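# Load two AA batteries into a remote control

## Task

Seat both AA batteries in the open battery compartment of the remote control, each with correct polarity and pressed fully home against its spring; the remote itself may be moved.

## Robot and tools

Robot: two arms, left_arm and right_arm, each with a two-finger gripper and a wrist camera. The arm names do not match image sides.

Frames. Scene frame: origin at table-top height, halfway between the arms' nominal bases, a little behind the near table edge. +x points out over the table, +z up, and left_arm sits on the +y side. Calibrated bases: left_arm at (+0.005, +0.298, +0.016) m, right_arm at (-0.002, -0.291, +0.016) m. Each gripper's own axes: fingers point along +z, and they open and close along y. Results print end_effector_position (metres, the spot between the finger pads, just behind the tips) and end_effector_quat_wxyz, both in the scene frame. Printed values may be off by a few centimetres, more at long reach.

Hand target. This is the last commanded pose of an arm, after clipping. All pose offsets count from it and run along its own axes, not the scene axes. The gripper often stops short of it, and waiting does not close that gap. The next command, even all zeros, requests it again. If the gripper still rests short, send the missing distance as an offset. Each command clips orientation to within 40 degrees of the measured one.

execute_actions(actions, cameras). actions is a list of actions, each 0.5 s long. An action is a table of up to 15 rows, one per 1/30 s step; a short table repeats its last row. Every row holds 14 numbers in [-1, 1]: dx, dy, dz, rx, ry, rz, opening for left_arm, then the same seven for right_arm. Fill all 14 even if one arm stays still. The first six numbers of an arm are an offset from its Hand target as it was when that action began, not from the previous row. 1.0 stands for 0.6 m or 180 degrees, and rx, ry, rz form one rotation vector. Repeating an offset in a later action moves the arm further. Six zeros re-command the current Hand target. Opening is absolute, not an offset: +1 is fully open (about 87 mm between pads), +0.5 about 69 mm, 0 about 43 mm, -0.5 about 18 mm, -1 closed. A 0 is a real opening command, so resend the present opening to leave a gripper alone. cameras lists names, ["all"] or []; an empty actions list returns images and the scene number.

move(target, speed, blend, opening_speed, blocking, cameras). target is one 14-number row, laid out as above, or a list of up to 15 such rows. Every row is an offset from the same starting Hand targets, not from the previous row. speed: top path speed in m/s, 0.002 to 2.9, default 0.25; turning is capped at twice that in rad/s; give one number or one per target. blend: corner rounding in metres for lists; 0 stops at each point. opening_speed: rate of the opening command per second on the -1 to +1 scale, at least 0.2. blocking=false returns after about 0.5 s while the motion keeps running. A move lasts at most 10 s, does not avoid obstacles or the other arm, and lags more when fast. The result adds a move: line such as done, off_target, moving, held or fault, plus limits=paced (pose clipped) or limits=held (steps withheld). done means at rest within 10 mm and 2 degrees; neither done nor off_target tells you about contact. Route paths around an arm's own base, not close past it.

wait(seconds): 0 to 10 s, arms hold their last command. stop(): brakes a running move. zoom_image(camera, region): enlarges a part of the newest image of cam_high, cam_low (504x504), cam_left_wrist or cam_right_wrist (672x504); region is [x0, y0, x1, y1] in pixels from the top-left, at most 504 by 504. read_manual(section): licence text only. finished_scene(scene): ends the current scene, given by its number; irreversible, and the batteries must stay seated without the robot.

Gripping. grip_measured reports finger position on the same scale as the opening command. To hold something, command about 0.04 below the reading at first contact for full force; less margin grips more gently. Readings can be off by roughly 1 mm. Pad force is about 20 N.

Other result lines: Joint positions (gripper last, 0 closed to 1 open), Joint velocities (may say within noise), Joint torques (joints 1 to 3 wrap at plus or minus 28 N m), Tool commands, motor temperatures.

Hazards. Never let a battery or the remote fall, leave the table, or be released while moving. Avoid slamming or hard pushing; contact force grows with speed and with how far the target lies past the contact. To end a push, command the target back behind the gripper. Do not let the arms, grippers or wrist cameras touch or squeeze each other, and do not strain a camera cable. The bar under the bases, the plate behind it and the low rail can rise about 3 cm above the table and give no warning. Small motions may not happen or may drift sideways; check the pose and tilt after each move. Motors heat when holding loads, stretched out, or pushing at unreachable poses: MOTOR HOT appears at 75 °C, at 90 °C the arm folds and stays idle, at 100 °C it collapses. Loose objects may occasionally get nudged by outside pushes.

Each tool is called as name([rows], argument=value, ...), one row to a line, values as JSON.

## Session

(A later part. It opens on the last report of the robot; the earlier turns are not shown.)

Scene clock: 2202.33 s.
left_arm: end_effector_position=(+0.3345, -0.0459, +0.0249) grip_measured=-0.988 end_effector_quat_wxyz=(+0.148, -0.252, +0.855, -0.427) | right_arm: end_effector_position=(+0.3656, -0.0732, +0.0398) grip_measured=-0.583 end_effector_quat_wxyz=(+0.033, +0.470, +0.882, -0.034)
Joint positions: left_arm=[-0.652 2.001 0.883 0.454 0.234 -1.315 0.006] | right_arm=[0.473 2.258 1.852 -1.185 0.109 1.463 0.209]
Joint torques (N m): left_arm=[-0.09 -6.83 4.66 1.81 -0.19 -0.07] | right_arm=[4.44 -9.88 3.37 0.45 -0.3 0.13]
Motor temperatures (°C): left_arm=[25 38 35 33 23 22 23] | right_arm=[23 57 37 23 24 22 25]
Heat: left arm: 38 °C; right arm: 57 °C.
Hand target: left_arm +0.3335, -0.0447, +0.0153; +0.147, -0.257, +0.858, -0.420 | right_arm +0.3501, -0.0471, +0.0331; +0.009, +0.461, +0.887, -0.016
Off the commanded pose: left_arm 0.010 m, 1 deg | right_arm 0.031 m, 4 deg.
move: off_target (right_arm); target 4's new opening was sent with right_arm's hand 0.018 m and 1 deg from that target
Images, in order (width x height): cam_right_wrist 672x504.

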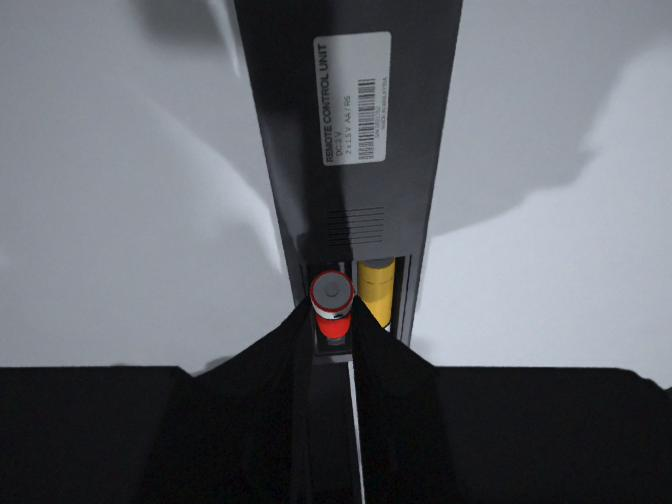

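move([
  [0,0,0,0,0,0,-1,0.012,0,0.02,0,0.05,0,-0.9],
  [0,0,0,0,0,0,-1,0.014,0,0.05,0,0.1,0,-1],
], speed=0.04, cameras=["cam_right_wrist"])

zoom_image(camera="cam_right_wrist", region=[230, 180, 450, 380])

Scene clock: 2212.80 s.
left_arm: end_effector_position=(+0.3345, -0.0459, +0.0249) grip_measured=-0.988 end_effector_quat_wxyz=(+0.148, -0.252, +0.855, -0.427) | right_arm: end_effector_position=(+0.3657, -0.0748, +0.0379) grip_measured=-0.583 end_effector_quat_wxyz=(-0.074, +0.477, +0.875, +0.045)
Joint positions: left_arm=[-0.652 2.001 0.883 0.454 0.234 -1.315 0.006] | right_arm=[0.363 2.266 1.811 -1.14 -0.153 1.37 0.209]
Joint torques (N m): left_arm=[-0.1 -6.84 4.63 1.82 -0.18 -0.06] | right_arm=[4.66 -4.31 1.88 0.75 -0.83 -0.06]
Motor temperatures (°C): left_arm=[25 38 34 33 23 22 23] | right_arm=[23 57 37 23 25 22 25]
Heat: left arm: 38 °C; right arm: 57 °C.
Hand target: left_arm +0.3335, -0.0447, +0.0153; +0.147, -0.257, +0.858, -0.420 | right_arm +0.3453, -0.0413, +0.0030; -0.130, +0.458, +0.878, +0.056
Off the commanded pose: left_arm 0.010 m, 1 deg | right_arm 0.053 m, 7 deg.
move: off_target (right_arm); target 2's new opening was sent with right_arm's hand 0.053 m and 7 deg from that target
Images, in order (width x height): cam_right_wrist 672x504.

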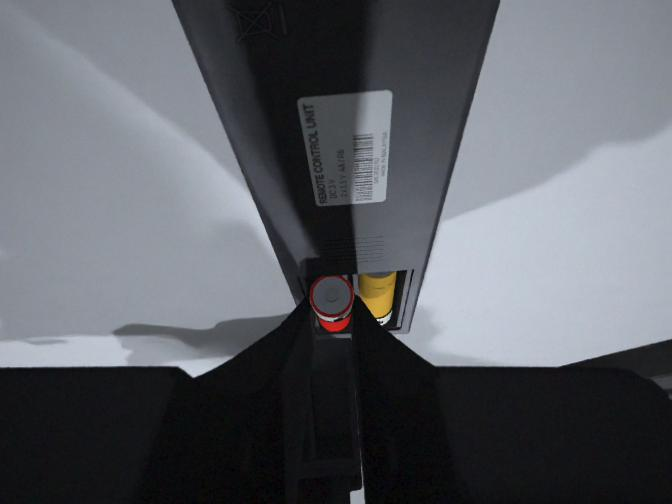

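Scaled by 2.291.

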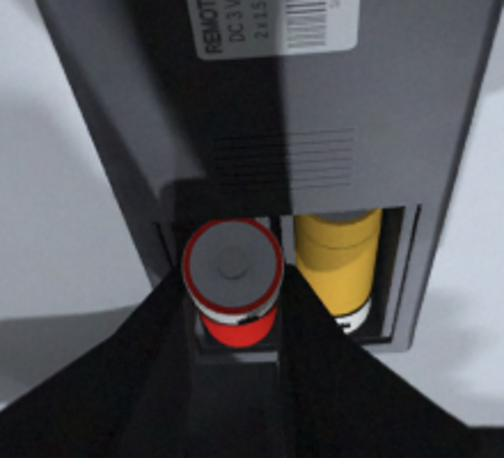

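move([
  [0,0,0,0,0,0,-1,-0.006,0,0.01,0,0,0,-0.45],
  [0,0,0,0,0,0,-1,-0.014,0,-0.09,0,0,0,-0.45],
  [0,0,0,0,0,0,-1,-0.05,0,-0.15,0,-0.12,0,-0.85],
], speed=0.06, cameras=["cam_right_wrist","cam_left_wrist"])

zoom_image(camera="cam_right_wrist", region=[230, 130, 450, 330])

zoom_image(camera="cam_left_wrist", region=[330, 180, 530, 350])

Scene clock: 2234.10 s.
left_arm: end_effector_position=(+0.3344, -0.0458, +0.0248) grip_measured=-0.988 end_effector_quat_wxyz=(+0.148, -0.252, +0.855, -0.427) | right_arm: end_effector_position=(+0.3689, -0.0883, +0.0541) grip_measured=-0.850 end_effector_quat_wxyz=(+0.008, +0.456, +0.888, -0.051)
Joint positions: left_arm=[-0.652 2.001 0.882 0.455 0.235 -1.315 0.006] | right_arm=[0.432 2.3 1.975 -1.318 0.093 1.395 0.075]
Joint torques (N m): left_arm=[-0.12 -6.82 4.7 1.81 -0.18 -0.07] | right_arm=[1.02 -14.11 9.18 -0.02 0.46 0.06]
Heat: left arm: 38 °C; right arm: 54 °C.
Hand target: left_arm +0.3334, -0.0447, +0.0153; +0.147, -0.257, +0.858, -0.420 | right_arm +0.3775, -0.0846, +0.0809; +0.037, +0.460, +0.887, -0.030
Off the commanded pose: left_arm 0.010 m, 1 deg | right_arm 0.029 m, 4 deg.
move: off_target (right_arm); target 3's new opening was sent with right_arm's hand 0.028 m and 4 deg from that target
Images, in order (width x height): cam_left_wrist 672x504, cam_right_wrist 672x504.

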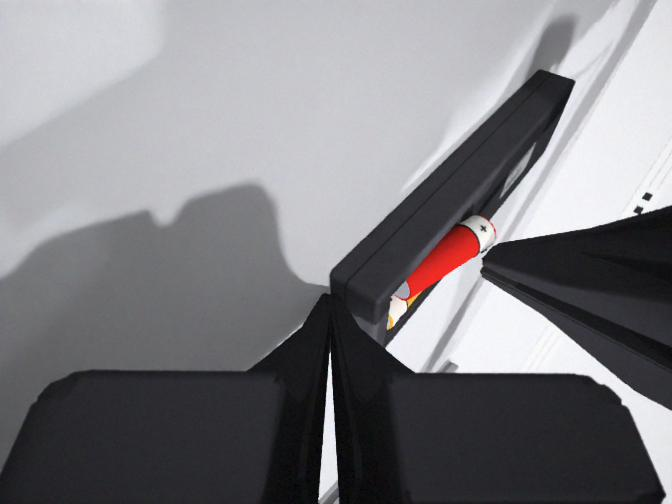

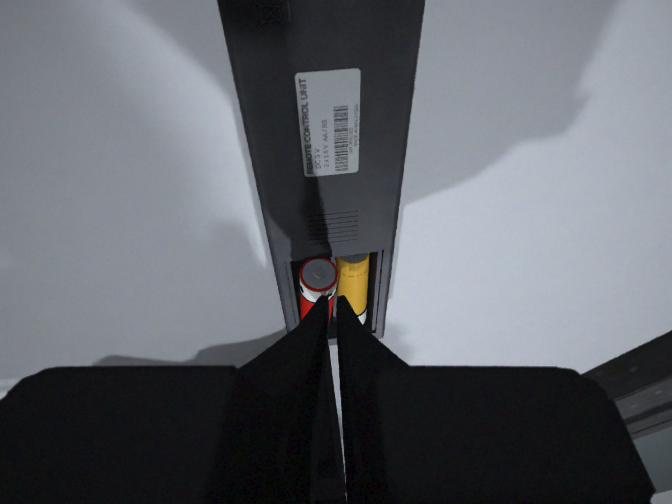

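Scaled by 2.291.

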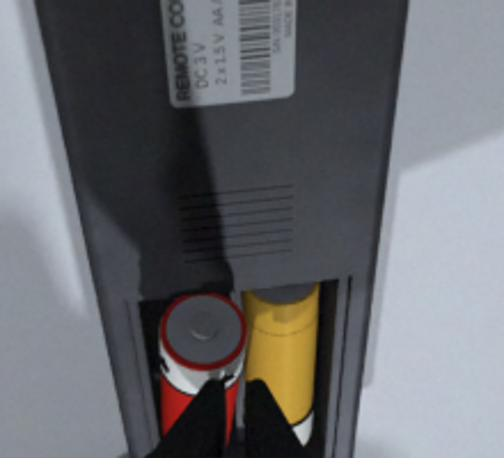

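Scaled by 2.520.

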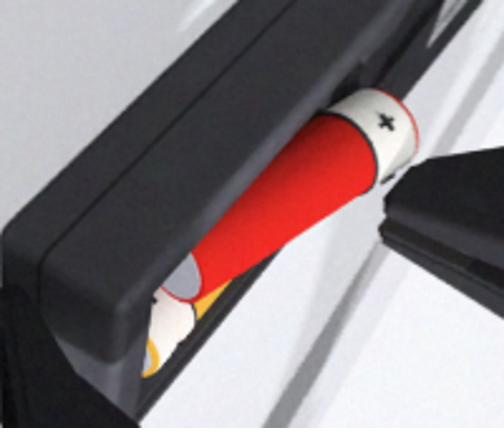

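move([
  [0,0,0,0,0,0,-1,-0.05,0,-0.06,0,0.03,0,-0.85],
], speed=0.1, cameras=["cam_right_wrist","cam_low"])

zoom_image(camera="cam_right_wrist", region=[250, 190, 430, 350])

zoom_image(camera="cam_low", region=[180, 250, 280, 320])

Scene clock: 2242.17 s.
left_arm: end_effector_position=(+0.3344, -0.0458, +0.0248) grip_measured=-0.988 end_effector_quat_wxyz=(+0.148, -0.252, +0.855, -0.427) | right_arm: end_effector_position=(+0.3929, -0.1118, +0.1138) grip_measured=-0.850 end_effector_quat_wxyz=(-0.002, +0.467, +0.884, -0.019)
Joint positions: left_arm=[-0.652 2.001 0.882 0.455 0.235 -1.315 0.006] | right_arm=[0.342 2.327 2.259 -1.531 0.039 1.324 0.075]
Joint torques (N m): left_arm=[-0.17 -6.84 4.66 1.81 -0.18 -0.07] | right_arm=[0.77 -9.99 9.17 0.03 0.07 -0.15]
Motor temperatures (°C): left_arm=[25 38 34 34 23 22 23] | right_arm=[23 56 38 23 25 22 25]
Heat: left arm: 38 °C; right arm: 56 °C.
Hand target: left_arm +0.3334, -0.0447, +0.0153; +0.147, -0.257, +0.858, -0.420 | right_arm +0.3935, -0.1058, +0.1196; -0.005, +0.461, +0.887, -0.009
Off the commanded pose: left_arm 0.010 m, 1 deg | right_arm 0.008 m, 1 deg.
move: done
Images, in order (width x height): cam_low 504x504, cam_right_wrist 672x504.

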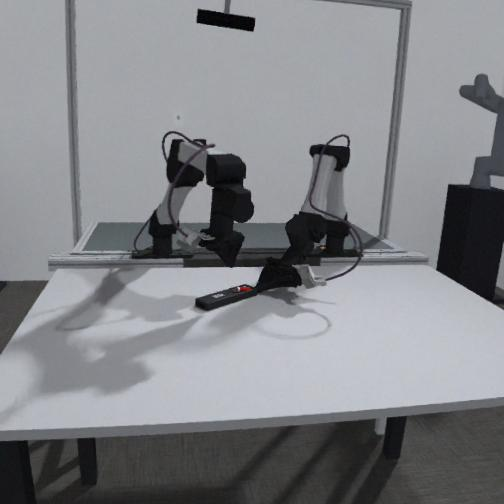

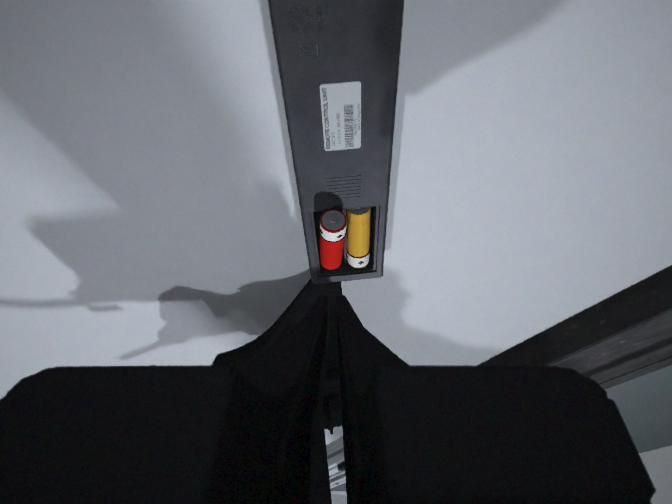

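Scaled by 2.800.

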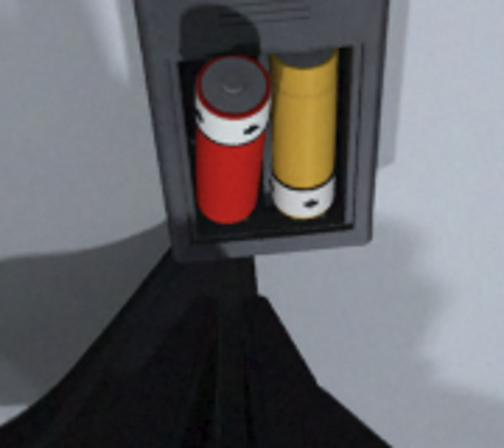

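Scaled by 5.040.

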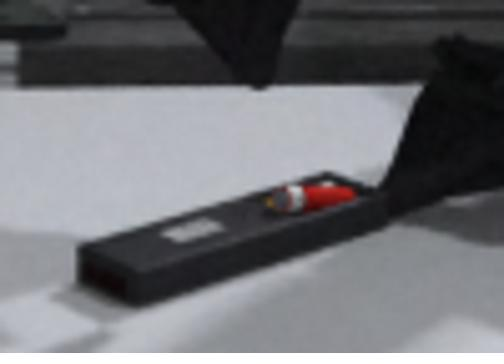

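move([
  [0,0,0,0,0,0,-1,0.073,-0.003,0.107,0,0,0,-0.84],
], speed=0.08, cameras=["cam_right_wrist"])

zoom_image(camera="cam_right_wrist", region=[230, 180, 450, 380])

Scene clock: 2252.70 s.
left_arm: end_effector_position=(+0.3344, -0.0458, +0.0248) grip_measured=-0.988 end_effector_quat_wxyz=(+0.148, -0.252, +0.855, -0.427) | right_arm: end_effector_position=(+0.3584, -0.0806, +0.0392) grip_measured=-0.840 end_effector_quat_wxyz=(-0.022, +0.455, +0.889, -0.041)
Joint positions: left_arm=[-0.652 2.001 0.882 0.455 0.235 -1.315 0.006] | right_arm=[0.434 2.306 1.916 -1.273 0.032 1.392 0.08]
Joint torques (N m): left_arm=[-0.21 -6.86 4.66 1.81 -0.2 -0.07] | right_arm=[0.84 -14.06 5.11 0.38 0.11 0.09]
Motor temperatures (°C): left_arm=[25 38 34 34 23 22 23] | right_arm=[23 56 38 23 25 22 24]
Heat: left arm: 38 °C; right arm: 56 °C.
Hand target: left_arm +0.3334, -0.0447, +0.0152; +0.147, -0.257, +0.858, -0.420 | right_arm +0.3658, -0.0717, +0.0555; -0.005, +0.461, +0.887, -0.009
Off the commanded pose: left_arm 0.010 m, 1 deg | right_arm 0.020 m, 4 deg.
move: off_target (right_arm)
Images, in order (width x height): cam_right_wrist 672x504.

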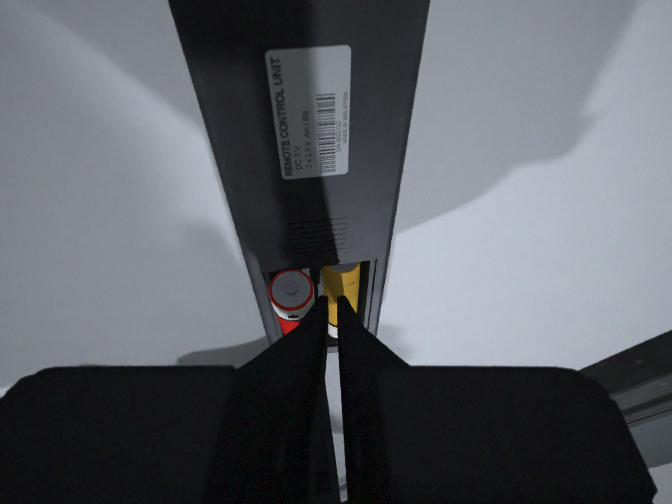

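Scaled by 2.291.

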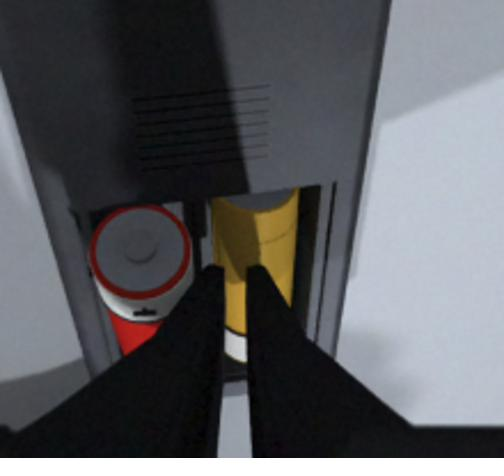

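move([
  [0,0,0,0,0,0,-1,0,0,-0.02,0,0,0,-0.84],
  [0,0,0,0,0,0,-1,0.008,0.012,-0.01,0,0,-0.02,-0.84],
], speed=0.05, cameras=["cam_right_wrist"])

zoom_image(camera="cam_right_wrist", region=[230, 180, 450, 380])

Scene clock: 2260.97 s.
left_arm: end_effector_position=(+0.3344, -0.0458, +0.0248) grip_measured=-0.988 end_effector_quat_wxyz=(+0.148, -0.252, +0.855, -0.427) | right_arm: end_effector_position=(+0.3652, -0.0716, +0.0522) grip_measured=-0.840 end_effector_quat_wxyz=(-0.009, +0.440, +0.898, -0.024)
Joint positions: left_arm=[-0.652 2.001 0.882 0.455 0.235 -1.315 0.006] | right_arm=[0.447 2.299 1.96 -1.28 0.032 1.369 0.08]
Joint torques (N m): left_arm=[-0.14 -6.83 4.68 1.81 -0.18 -0.07] | right_arm=[1.01 -10.52 9.18 0.09 0.11 -0.16]
Motor temperatures (°C): left_arm=[25 38 34 34 23 22 23] | right_arm=[23 58 38 23 25 22 24]
Heat: left arm: 38 °C; right arm: 58 °C.
Hand target: left_arm +0.3334, -0.0447, +0.0152; +0.147, -0.257, +0.858, -0.420 | right_arm +0.3689, -0.0636, +0.0612; -0.005, +0.433, +0.901, -0.009
Off the commanded pose: left_arm 0.010 m, 1 deg | right_arm 0.013 m, 2 deg.
move: off_target (right_arm)
Images, in order (width x height): cam_right_wrist 672x504.

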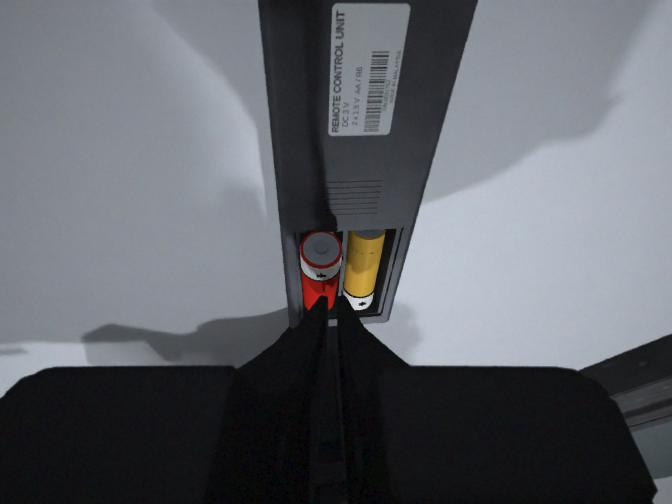

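Scaled by 2.291.

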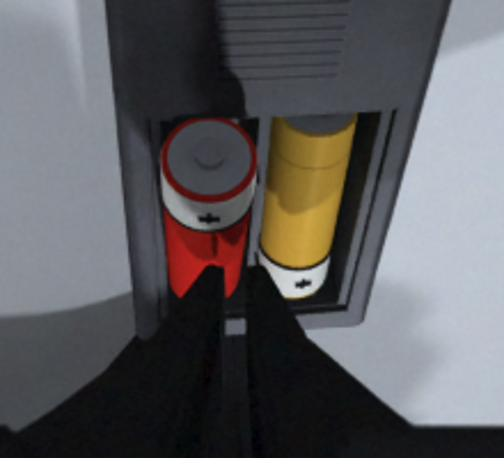

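move([
  [0,0,0,0,0,0,-1,-0.014,0.0,0.03,0,0,0,-0.84],
], speed=0.05, cameras=["cam_right_wrist"])

zoom_image(camera="cam_right_wrist", region=[230, 180, 450, 380])

Scene clock: 2269.83 s.
left_arm: end_effector_position=(+0.3344, -0.0458, +0.0248) grip_measured=-0.988 end_effector_quat_wxyz=(+0.148, -0.252, +0.855, -0.427) | right_arm: end_effector_position=(+0.3733, -0.0719, +0.0501) grip_measured=-0.840 end_effector_quat_wxyz=(-0.001, +0.435, +0.900, -0.012)
Joint positions: left_arm=[-0.652 2.001 0.882 0.455 0.235 -1.315 0.006] | right_arm=[0.438 2.303 1.96 -1.248 0.031 1.349 0.08]
Joint torques (N m): left_arm=[-0.14 -6.8 4.66 1.81 -0.19 -0.07] | right_arm=[0.03 -9.58 5.14 0.4 0.13 -0.16]
Motor temperatures (°C): left_arm=[25 38 34 34 23 22 23] | right_arm=[23 58 38 23 25 22 24]
Heat: left arm: 38 °C; right arm: 58 °C.
Hand target: left_arm +0.3334, -0.0447, +0.0152; +0.147, -0.257, +0.858, -0.420 | right_arm +0.3739, -0.0703, +0.0433; -0.005, +0.433, +0.901, -0.008
Off the commanded pose: left_arm 0.010 m, 1 deg | right_arm 0.007 m, 1 deg.
move: done
Images, in order (width x height): cam_right_wrist 672x504.

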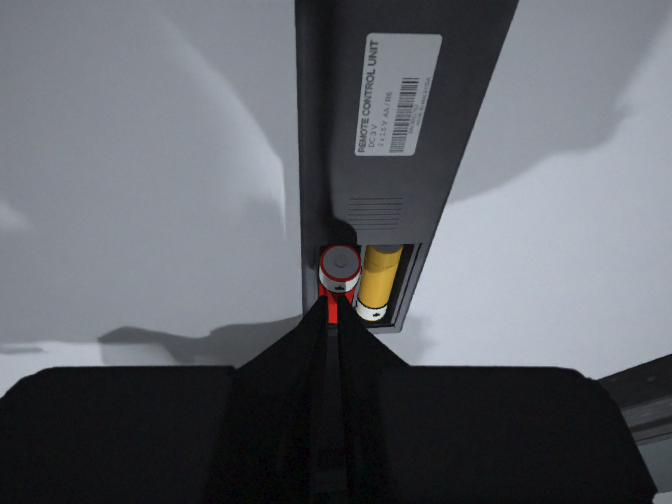

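Scaled by 2.291.

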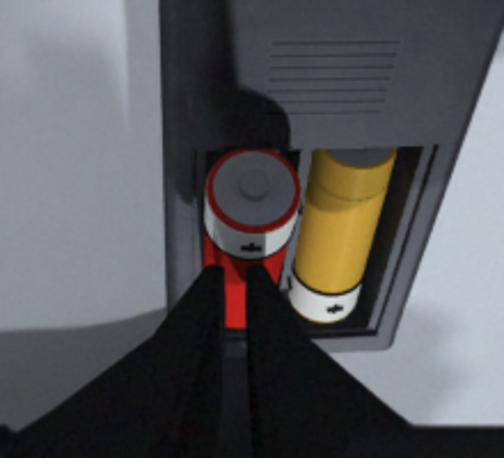

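move([
  [0,0,0,0,0,0,-1,0.0,-0.004,0.075,0,0,0,-0.84],
  [0,0,0,0,0,0,-1,0.006,-0.004,0.085,0,0,0,-0.84],
], speed=0.04, cameras=["cam_right_wrist","cam_left_wrist"])

zoom_image(camera="cam_right_wrist", region=[230, 180, 450, 380])

zoom_image(camera="cam_left_wrist", region=[330, 180, 530, 350])

Scene clock: 2280.37 s.
left_arm: end_effector_position=(+0.3344, -0.0458, +0.0248) grip_measured=-0.988 end_effector_quat_wxyz=(+0.148, -0.252, +0.855, -0.427) | right_arm: end_effector_position=(+0.3643, -0.0648, +0.0416) grip_measured=-0.839 end_effector_quat_wxyz=(-0.021, +0.433, +0.901, +0.025)
Joint positions: left_arm=[-0.652 2.001 0.882 0.455 0.235 -1.315 0.006] | right_arm=[0.43 2.253 1.829 -1.134 -0.047 1.336 0.081]
Joint torques (N m): left_arm=[-0.21 -6.86 4.7 1.8 -0.18 -0.06] | right_arm=[1.18 -4.11 1.5 1.08 0.85 0]
Motor temperatures (°C): left_arm=[25 38 34 34 23 22 23] | right_arm=[23 59 37 23 25 22 24]
Heat: left arm: 38 °C; right arm: 59 °C.
Hand target: left_arm +0.3334, -0.0447, +0.0152; +0.147, -0.257, +0.858, -0.420 | right_arm +0.3689, -0.0695, -0.0076; -0.005, +0.433, +0.901, -0.008
Off the commanded pose: left_arm 0.010 m, 1 deg | right_arm 0.050 m, 4 deg.
move: off_target (right_arm)
Images, in order (width x height): cam_left_wrist 672x504, cam_right_wrist 672x504.

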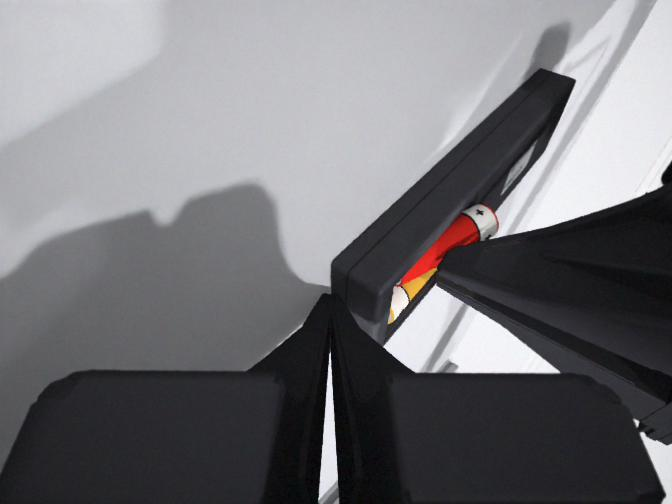

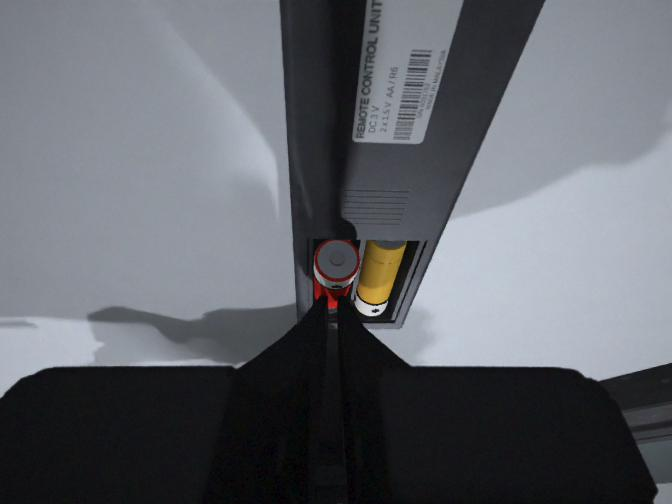

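Scaled by 2.291.

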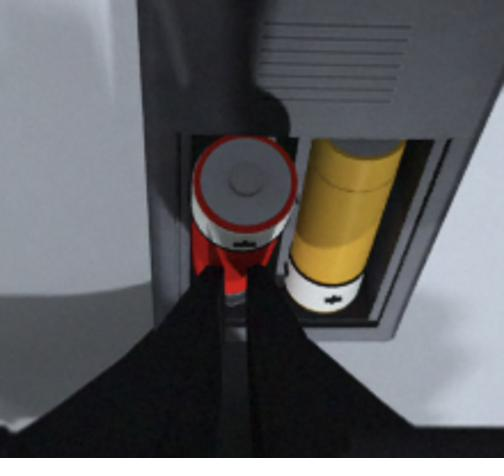

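Scaled by 2.520.

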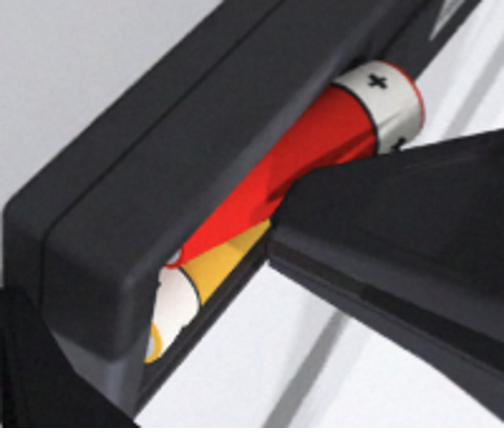

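move([
  [0,0,0,0,0,0,-1,0,0,-0.115,0,0,0,-0.84],
  [0,0,0,0,0,0,-1,-0.008,-0.001,-0.115,0,0,0.006,-0.4],
  [0,0,0,0,0,0,-1,-0.008,-0.001,-0.09,0,0,0.006,-0.4],
], speed=0.06, cameras=["cam_right_wrist"])

zoom_image(camera="cam_right_wrist", region=[230, 180, 450, 380])

Scene clock: 2295.80 s.
left_arm: end_effector_position=(+0.3344, -0.0458, +0.0248) grip_measured=-0.988 end_effector_quat_wxyz=(+0.148, -0.252, +0.855, -0.427) | right_arm: end_effector_position=(+0.3685, -0.0691, +0.0529) grip_measured=-0.400 end_effector_quat_wxyz=(-0.012, +0.433, +0.901, -0.003)
Joint positions: left_arm=[-0.652 2.001 0.882 0.455 0.235 -1.315 0.006] | right_arm=[0.437 2.288 1.941 -1.244 0.001 1.343 0.3]
Joint torques (N m): left_arm=[-0.2 -6.82 4.67 1.81 -0.19 -0.07] | right_arm=[-0.28 -9.68 5.3 0.34 0.41 0.05]
Motor temperatures (°C): left_arm=[25 38 34 35 23 22 23] | right_arm=[23 55 37 23 25 22 24]
Heat: left arm: 38 °C; right arm: 55 °C.
Hand target: left_arm +0.3334, -0.0447, +0.0152; +0.147, -0.257, +0.858, -0.420 | right_arm +0.3724, -0.0731, +0.0463; -0.005, +0.441, +0.897, -0.009
Off the commanded pose: left_arm 0.010 m, 1 deg | right_arm 0.009 m, 1 deg.
move: done
Images, in order (width x height): cam_right_wrist 672x504.

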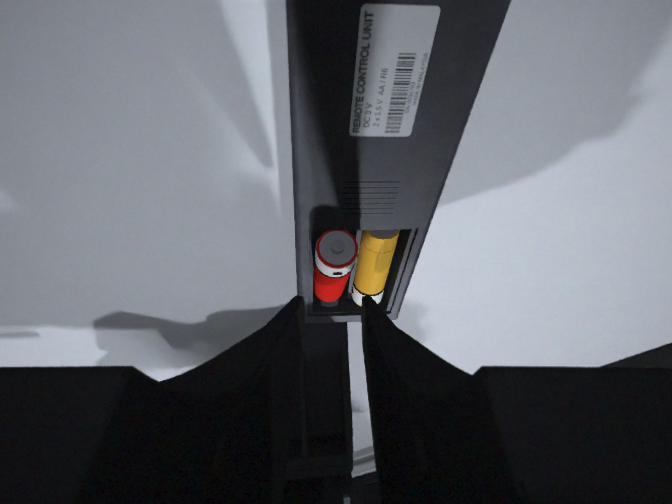

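Scaled by 2.291.

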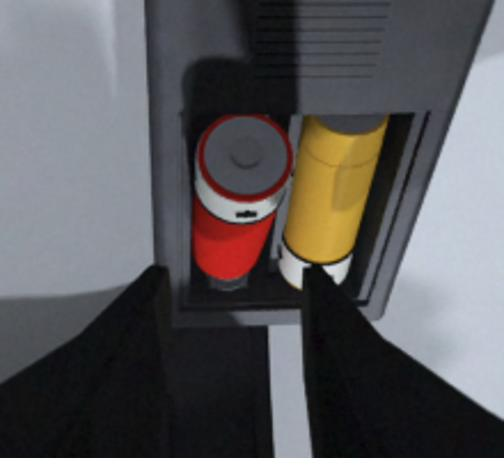

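move([
  [0,0,0,0,0,0,-1,0.004,-0.003,0.021,0,0,0,-0.42],
  [0,0,0,0,0,0,-1,0.004,-0.003,0.021,0,0,0,-0.75],
  [0,0,0,0,0,0,-1,0.04,-0.003,0.02,0,0,0,-0.78],
  [0,0,0,0,0,0,-1,0.07,-0.003,0.02,0,0,0,-0.78],
], speed=0.05, opening_speed=0.6, cameras=["cam_right_wrist"])

zoom_image(camera="cam_right_wrist", region=[230, 180, 450, 380])

Scene clock: 2311.77 s.
left_arm: end_effector_position=(+0.3344, -0.0458, +0.0248) grip_measured=-0.988 end_effector_quat_wxyz=(+0.148, -0.252, +0.855, -0.427) | right_arm: end_effector_position=(+0.3648, -0.0640, +0.0399) grip_measured=-0.608 end_effector_quat_wxyz=(+0.024, +0.451, +0.892, -0.020)
Joint positions: left_arm=[-0.652 2.001 0.882 0.455 0.235 -1.315 0.006] | right_arm=[0.481 2.266 1.863 -1.174 0.079 1.428 0.196]
Joint torques (N m): left_arm=[-0.16 -6.8 4.66 1.81 -0.18 -0.07] | right_arm=[4.25 -10.17 3.28 0.32 -0.32 0.14]
Motor temperatures (°C): left_arm=[25 38 34 35 23 22 23] | right_arm=[23 55 37 23 25 22 24]
Heat: left arm: 38 °C; right arm: 55 °C.
Hand target: left_arm +0.3334, -0.0447, +0.0152; +0.147, -0.257, +0.858, -0.420 | right_arm +0.3451, -0.0410, +0.0345; -0.005, +0.441, +0.897, -0.008
Off the commanded pose: left_arm 0.010 m, 1 deg | right_arm 0.031 m, 4 deg.
move: off_target (right_arm); target 3's new opening was sent with right_arm's hand 0.016 m and 1 deg from that target
Images, in order (width x height): cam_right_wrist 672x504.

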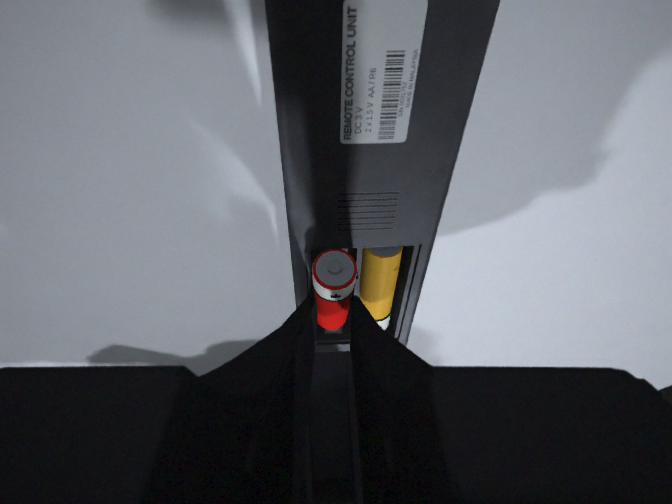

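Scaled by 2.291.

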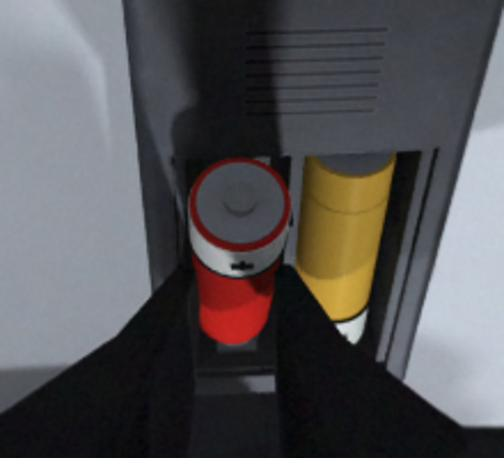

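move([
  [0,0,0,0,0,0,-1,0.012,0,0.01,0,0.04,0,-0.88],
  [0,0,0,0,0,0,-1,0.014,0,0.04,0,0.08,0,-1],
], speed=0.04, cameras=["cam_right_wrist"])

zoom_image(camera="cam_right_wrist", region=[230, 180, 450, 380])

Scene clock: 2325.27 s.
left_arm: end_effector_position=(+0.3343, -0.0458, +0.0249) grip_measured=-0.988 end_effector_quat_wxyz=(+0.148, -0.252, +0.855, -0.428) | right_arm: end_effector_position=(+0.3645, -0.0647, +0.0385) grip_measured=-0.611 end_effector_quat_wxyz=(-0.056, +0.459, +0.886, +0.038)
Joint positions: left_arm=[-0.652 2.001 0.882 0.455 0.236 -1.315 0.006] | right_arm=[0.401 2.272 1.833 -1.143 -0.117 1.366 0.195]
Joint torques (N m): left_arm=[-0.21 -6.86 4.7 1.8 -0.19 -0.06] | right_arm=[4.22 -5.48 2.33 0.53 -0.86 -0.11]
Heat: left arm: 38 °C; right arm: 54 °C.
Hand target: left_arm +0.3334, -0.0447, +0.0152; +0.147, -0.257, +0.858, -0.420 | right_arm +0.3396, -0.0347, +0.0105; -0.118, +0.439, +0.889, +0.047
Off the commanded pose: left_arm 0.010 m, 1 deg | right_arm 0.048 m, 8 deg.
move: off_target (right_arm); target 2's new opening was sent with right_arm's hand 0.048 m and 8 deg from that target
Images, in order (width x height): cam_right_wrist 672x504.

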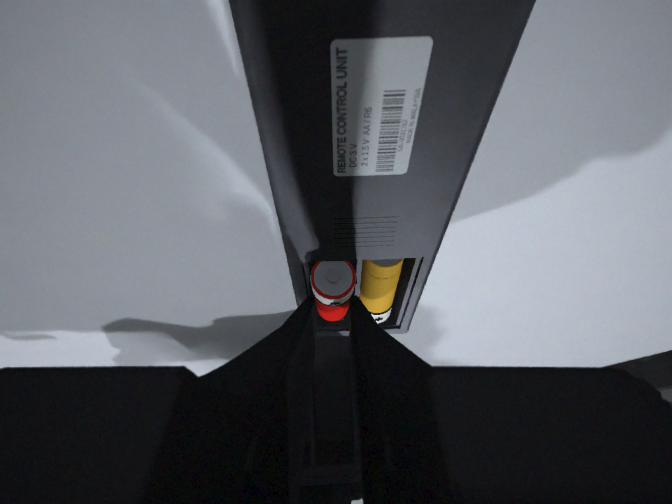

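Scaled by 2.291.

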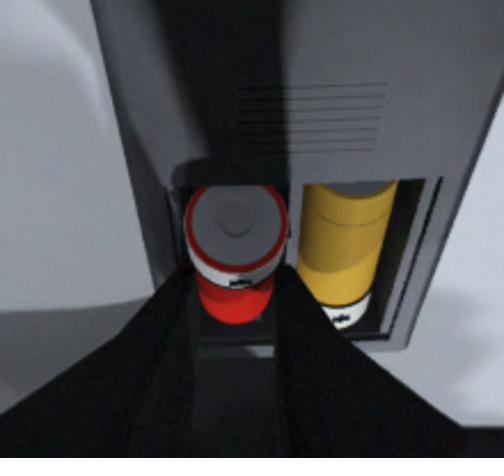

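move([
  [0,0,0,0,0,0,-1,-0.004,0,0.01,0,0,0,-0.42],
  [0,0,0,0,0,0,-1,-0.03,0,-0.09,0,-0.04,0,-0.42],
  [0,0,0,0,0,0,-1,-0.05,0,-0.13,0,-0.08,0,-0.9],
], speed=0.06, cameras=["cam_right_wrist"])

zoom_image(camera="cam_right_wrist", region=[230, 130, 450, 330])

Scene clock: 2336.50 s.
left_arm: end_effector_position=(+0.3343, -0.0453, +0.0247) grip_measured=-0.988 end_effector_quat_wxyz=(+0.147, -0.253, +0.855, -0.428) | right_arm: end_effector_position=(+0.3648, -0.0752, +0.0651) grip_measured=-0.900 end_effector_quat_wxyz=(-0.023, +0.444, +0.896, -0.016)
Joint positions: left_arm=[-0.65 2.001 0.88 0.456 0.238 -1.315 0.006] | right_arm=[0.427 2.292 1.993 -1.327 0.001 1.358 0.05]
Joint torques (N m): left_arm=[-0.34 -6.82 4.81 1.81 -0.23 -0.05] | right_arm=[1.05 -11.49 9.26 0.01 0.4 -0.05]
Heat: left arm: 38 °C; right arm: 54 °C.
Hand target: left_arm +0.3335, -0.0447, +0.0152; +0.147, -0.257, +0.858, -0.420 | right_arm +0.3703, -0.0724, +0.0784; -0.006, +0.441, +0.897, -0.009
Off the commanded pose: left_arm 0.010 m, 1 deg | right_arm 0.015 m, 2 deg.
move: off_target (right_arm); target 3's new opening was sent with right_arm's hand 0.015 m and 2 deg from that target
Images, in order (width x height): cam_right_wrist 672x504.

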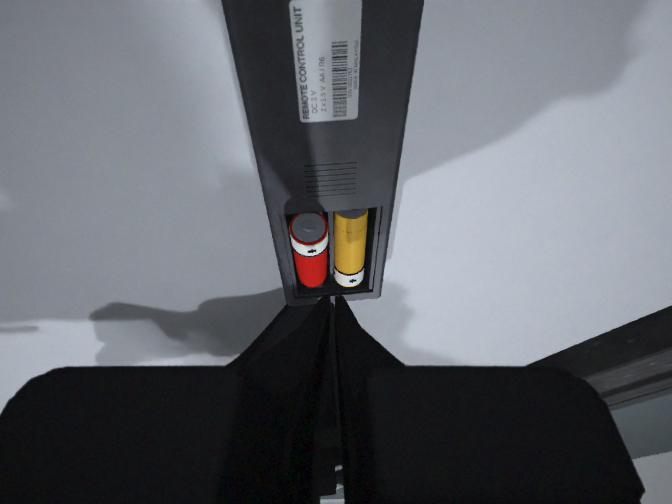

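Scaled by 2.291.

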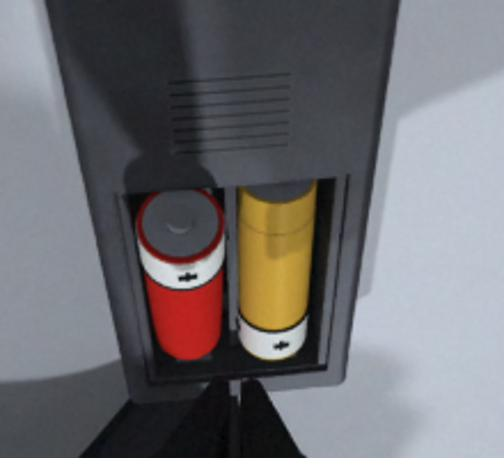

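move([
  [0,0,0,0,0,0,-1,-0.006,0.0085,0.01,0,0,0,-0.84],
  [0,0,0,0,0,0,-1,-0.006,0.0085,0.045,0,0,0,-0.84],
], speed=0.05, cameras=["cam_right_wrist"])

zoom_image(camera="cam_right_wrist", region=[230, 180, 450, 380])

Scene clock: 2348.27 s.
left_arm: end_effector_position=(+0.3343, -0.0453, +0.0247) grip_measured=-0.988 end_effector_quat_wxyz=(+0.147, -0.253, +0.855, -0.428) | right_arm: end_effector_position=(+0.3742, -0.0707, +0.0573) grip_measured=-0.840 end_effector_quat_wxyz=(-0.013, +0.444, +0.896, -0.004)
Joint positions: left_arm=[-0.65 2.001 0.88 0.456 0.238 -1.315 0.006] | right_arm=[0.427 2.304 1.987 -1.275 0.002 1.358 0.08]
Joint torques (N m): left_arm=[-0.28 -6.83 4.82 1.8 -0.22 -0.05] | right_arm=[0.42 -9.89 5.34 0.38 0.4 -0.13]
Motor temperatures (°C): left_arm=[25 38 34 35 23 22 23] | right_arm=[23 58 37 23 25 22 24]
Heat: left arm: 38 °C; right arm: 58 °C.
Hand target: left_arm +0.3335, -0.0447, +0.0152; +0.147, -0.257, +0.858, -0.420 | right_arm +0.3761, -0.0724, +0.0513; -0.005, +0.441, +0.897, -0.008
Off the commanded pose: left_arm 0.010 m, 1 deg | right_arm 0.006 m, 1 deg.
move: done
Images, in order (width x height): cam_right_wrist 672x504.

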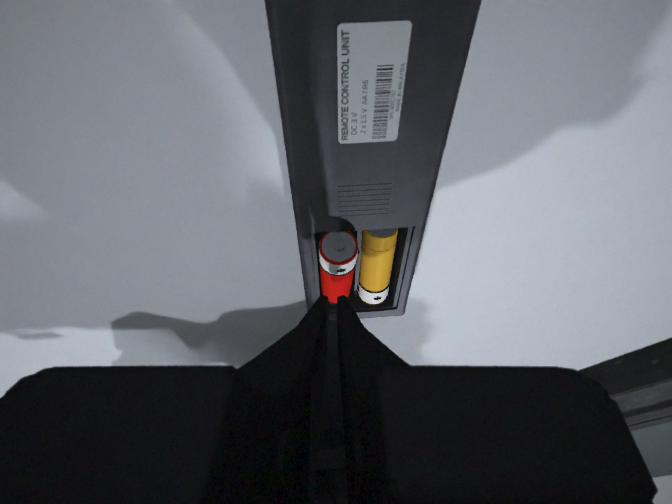

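Scaled by 2.291.

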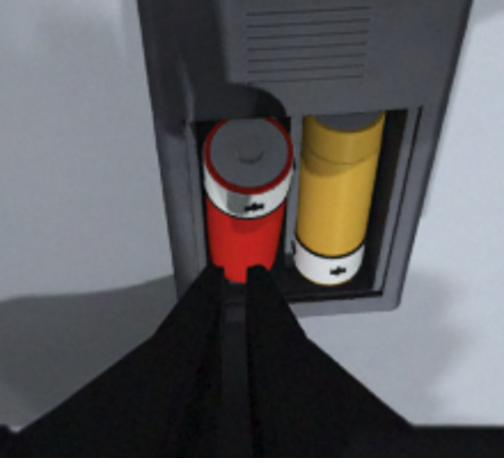

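move([
  [0,0,0,0,0,0,-1,-0.02,-0.004,0,0,0,0,-0.84],
  [0,0,0,0,0,0,-1,-0.022,-0.004,0.11,0,0,0,-0.84],
], speed=0.05, cameras=["cam_right_wrist"])

Scene clock: 2382.03 s.
left_arm: end_effector_position=(+0.3344, -0.0453, +0.0248) grip_measured=-0.988 end_effector_quat_wxyz=(+0.147, -0.253, +0.855, -0.428) | right_arm: end_effector_position=(+0.3785, -0.0813, +0.0360) grip_measured=-0.840 end_effector_quat_wxyz=(-0.011, +0.443, +0.896, +0.020)
Joint positions: left_arm=[-0.65 2.001 0.88 0.457 0.238 -1.315 0.006] | right_arm=[0.39 2.273 1.846 -1.127 -0.025 1.32 0.08]
Joint torques (N m): left_arm=[-0.29 -6.83 4.79 1.79 -0.23 -0.07] | right_arm=[0.81 -4.04 1.02 1.09 0.66 -0.11]
Motor temperatures (°C): left_arm=[25 38 34 35 23 22 23] | right_arm=[23 56 37 23 25 22 24]
Heat: left arm: 38 °C; right arm: 56 °C.
Hand target: left_arm +0.3335, -0.0447, +0.0152; +0.147, -0.257, +0.858, -0.420 | right_arm +0.3811, -0.0849, -0.0146; -0.005, +0.441, +0.897, -0.008
Off the commanded pose: left_arm 0.010 m, 1 deg | right_arm 0.051 m, 3 deg.
move: off_target (right_arm)
Images, in order (width x height): cam_right_wrist 672x504.

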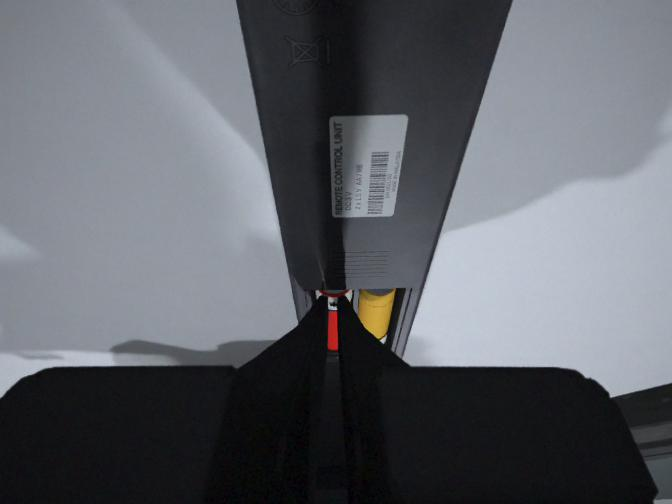

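zoom_image(camera="cam_right_wrist", region=[260, 260, 440, 380])

move([
  [0,0,0,0,0,0,-1,-0.01,0,-0.09,0,0,0,-0.84],
  [0,0,0,0,0,0,-1,-0.06,0,-0.15,0,0,0,-0.84],
], speed=0.1, cameras=["cam_right_wrist"])

zoom_image(camera="cam_right_wrist", region=[240, 180, 440, 360])

Scaled by 2.800.

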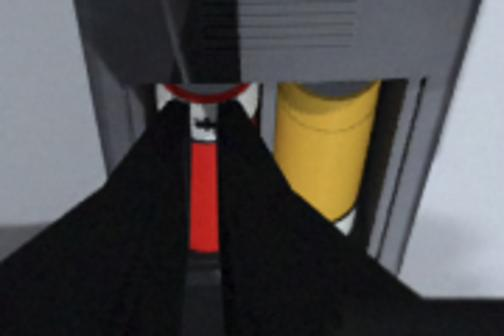

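Scene clock: 2391.27 s.
left_arm: end_effector_position=(+0.3344, -0.0453, +0.0248) grip_measured=-0.988 end_effector_quat_wxyz=(+0.147, -0.253, +0.855, -0.428) | right_arm: end_effector_position=(+0.4002, -0.1114, +0.0716) grip_measured=-0.840 end_effector_quat_wxyz=(-0.015, +0.446, +0.895, -0.006)
Joint positions: left_arm=[-0.65 2.001 0.88 0.457 0.238 -1.315 0.006] | right_arm=[0.323 2.354 2.131 -1.376 0.005 1.257 0.08]
Joint torques (N m): left_arm=[-0.35 -6.82 4.81 1.79 -0.22 -0.07] | right_arm=[0.39 -10.04 9.35 0.07 0.39 -0.15]
Heat: left arm: 38 °C; right arm: 54 °C.
Hand target: left_arm +0.3335, -0.0447, +0.0152; +0.147, -0.257, +0.858, -0.420 | right_arm +0.4047, -0.1124, +0.0754; -0.005, +0.441, +0.897, -0.008
Off the commanded pose: left_arm 0.010 m, 1 deg | right_arm 0.006 m, 1 deg.
move: done
Images, in order (width x height): cam_right_wrist 672x504.

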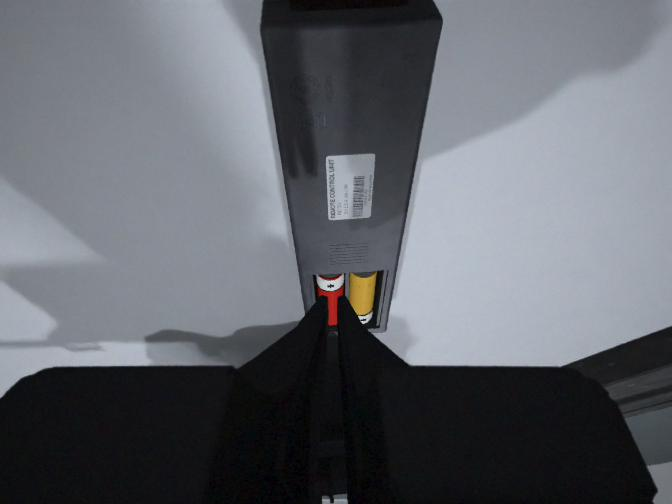

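Scaled by 2.520.

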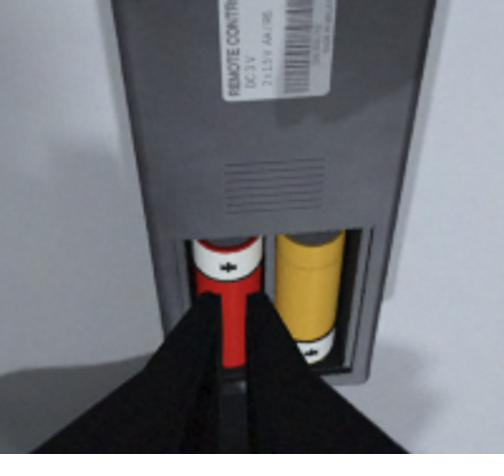

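move([
  [0,0,-0.06,0,0,0,-1,0.06,0,-0.12,0,0,0,-0.84],
  [0,0,-0.15,0,0,0,-1,0.14,0,-0.18,0,0,0,-0.84],
], speed=0.15, cameras=["cam_right_wrist","cam_left_wrist"])

zoom_image(camera="cam_right_wrist", region=[260, 100, 440, 260])

Scene clock: 2399.47 s.
left_arm: end_effector_position=(+0.2930, +0.0120, +0.0619) grip_measured=-0.988 end_effector_quat_wxyz=(+0.142, -0.265, +0.859, -0.415) | right_arm: end_effector_position=(+0.3594, -0.0419, +0.1713) grip_measured=-0.840 end_effector_quat_wxyz=(+0.024, +0.439, +0.897, +0.046)
Joint positions: left_arm=[-0.586 1.665 0.667 0.294 0.272 -1.285 0.006] | right_arm=[0.506 2.212 2.286 -1.542 0.005 1.426 0.08]
Joint torques (N m): left_arm=[0.31 -8.72 5.07 1.58 0.01 0.06] | right_arm=[0.17 -12.46 5.38 0.3 0.23 0.08]
Motor temperatures (°C): left_arm=[25 39 34 35 23 22 23] | right_arm=[23 56 37 23 25 22 24]
Heat: left arm: 39 °C; right arm: 56 °C.
Hand target: left_arm +0.2914, +0.0134, +0.0696; +0.147, -0.257, +0.858, -0.420 | right_arm +0.3552, -0.0448, +0.1835; -0.005, +0.441, +0.897, -0.008
Off the commanded pose: left_arm 0.008 m, 1 deg | right_arm 0.013 m, 7 deg.
joint sent to its limit (right arm) — joint 4 (wrist pitch), lower limit. The joint targets are off in orientation, not in position.
move: off_target (right_arm)
Images, in order (width x height): cam_left_wrist 672x504, cam_right_wrist 672x504.

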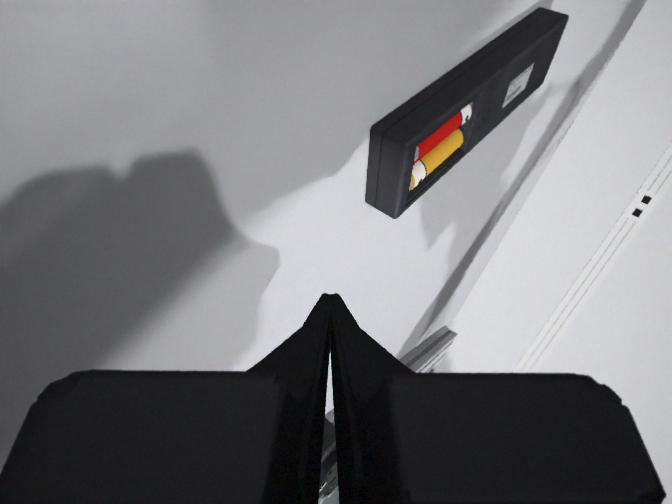

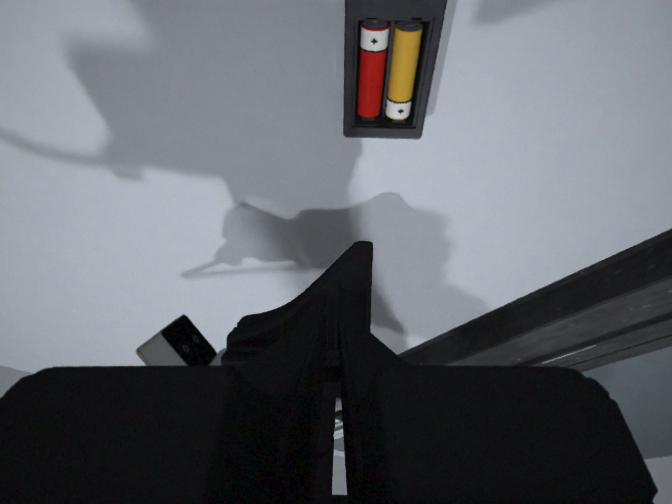

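Scaled by 2.800.

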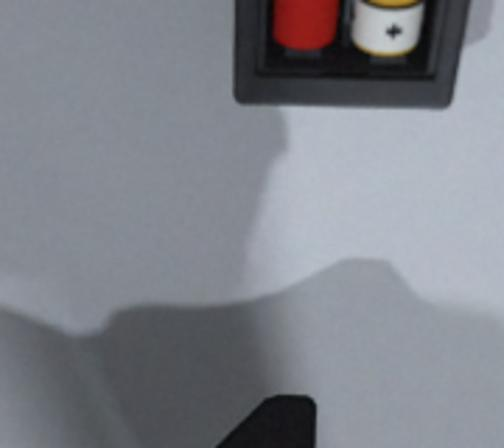

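zoom_image(camera="cam_right_wrist", region=[325, 0, 465, 145])

zoom_image(camera="cam_left_wrist", region=[360, 70, 520, 230])

Scaled by 3.476.

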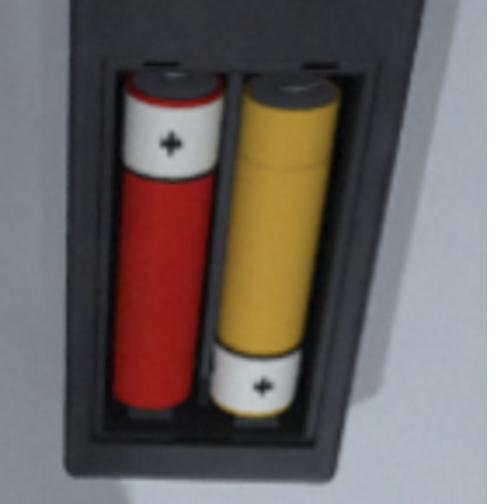

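Scaled by 3.150.

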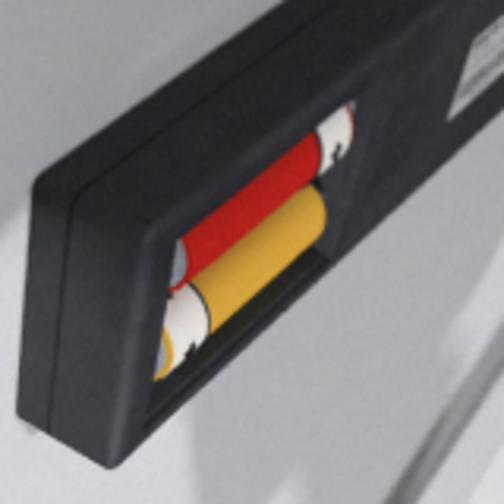

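finished_scene(scene=2)

The scene is finished: the task was done.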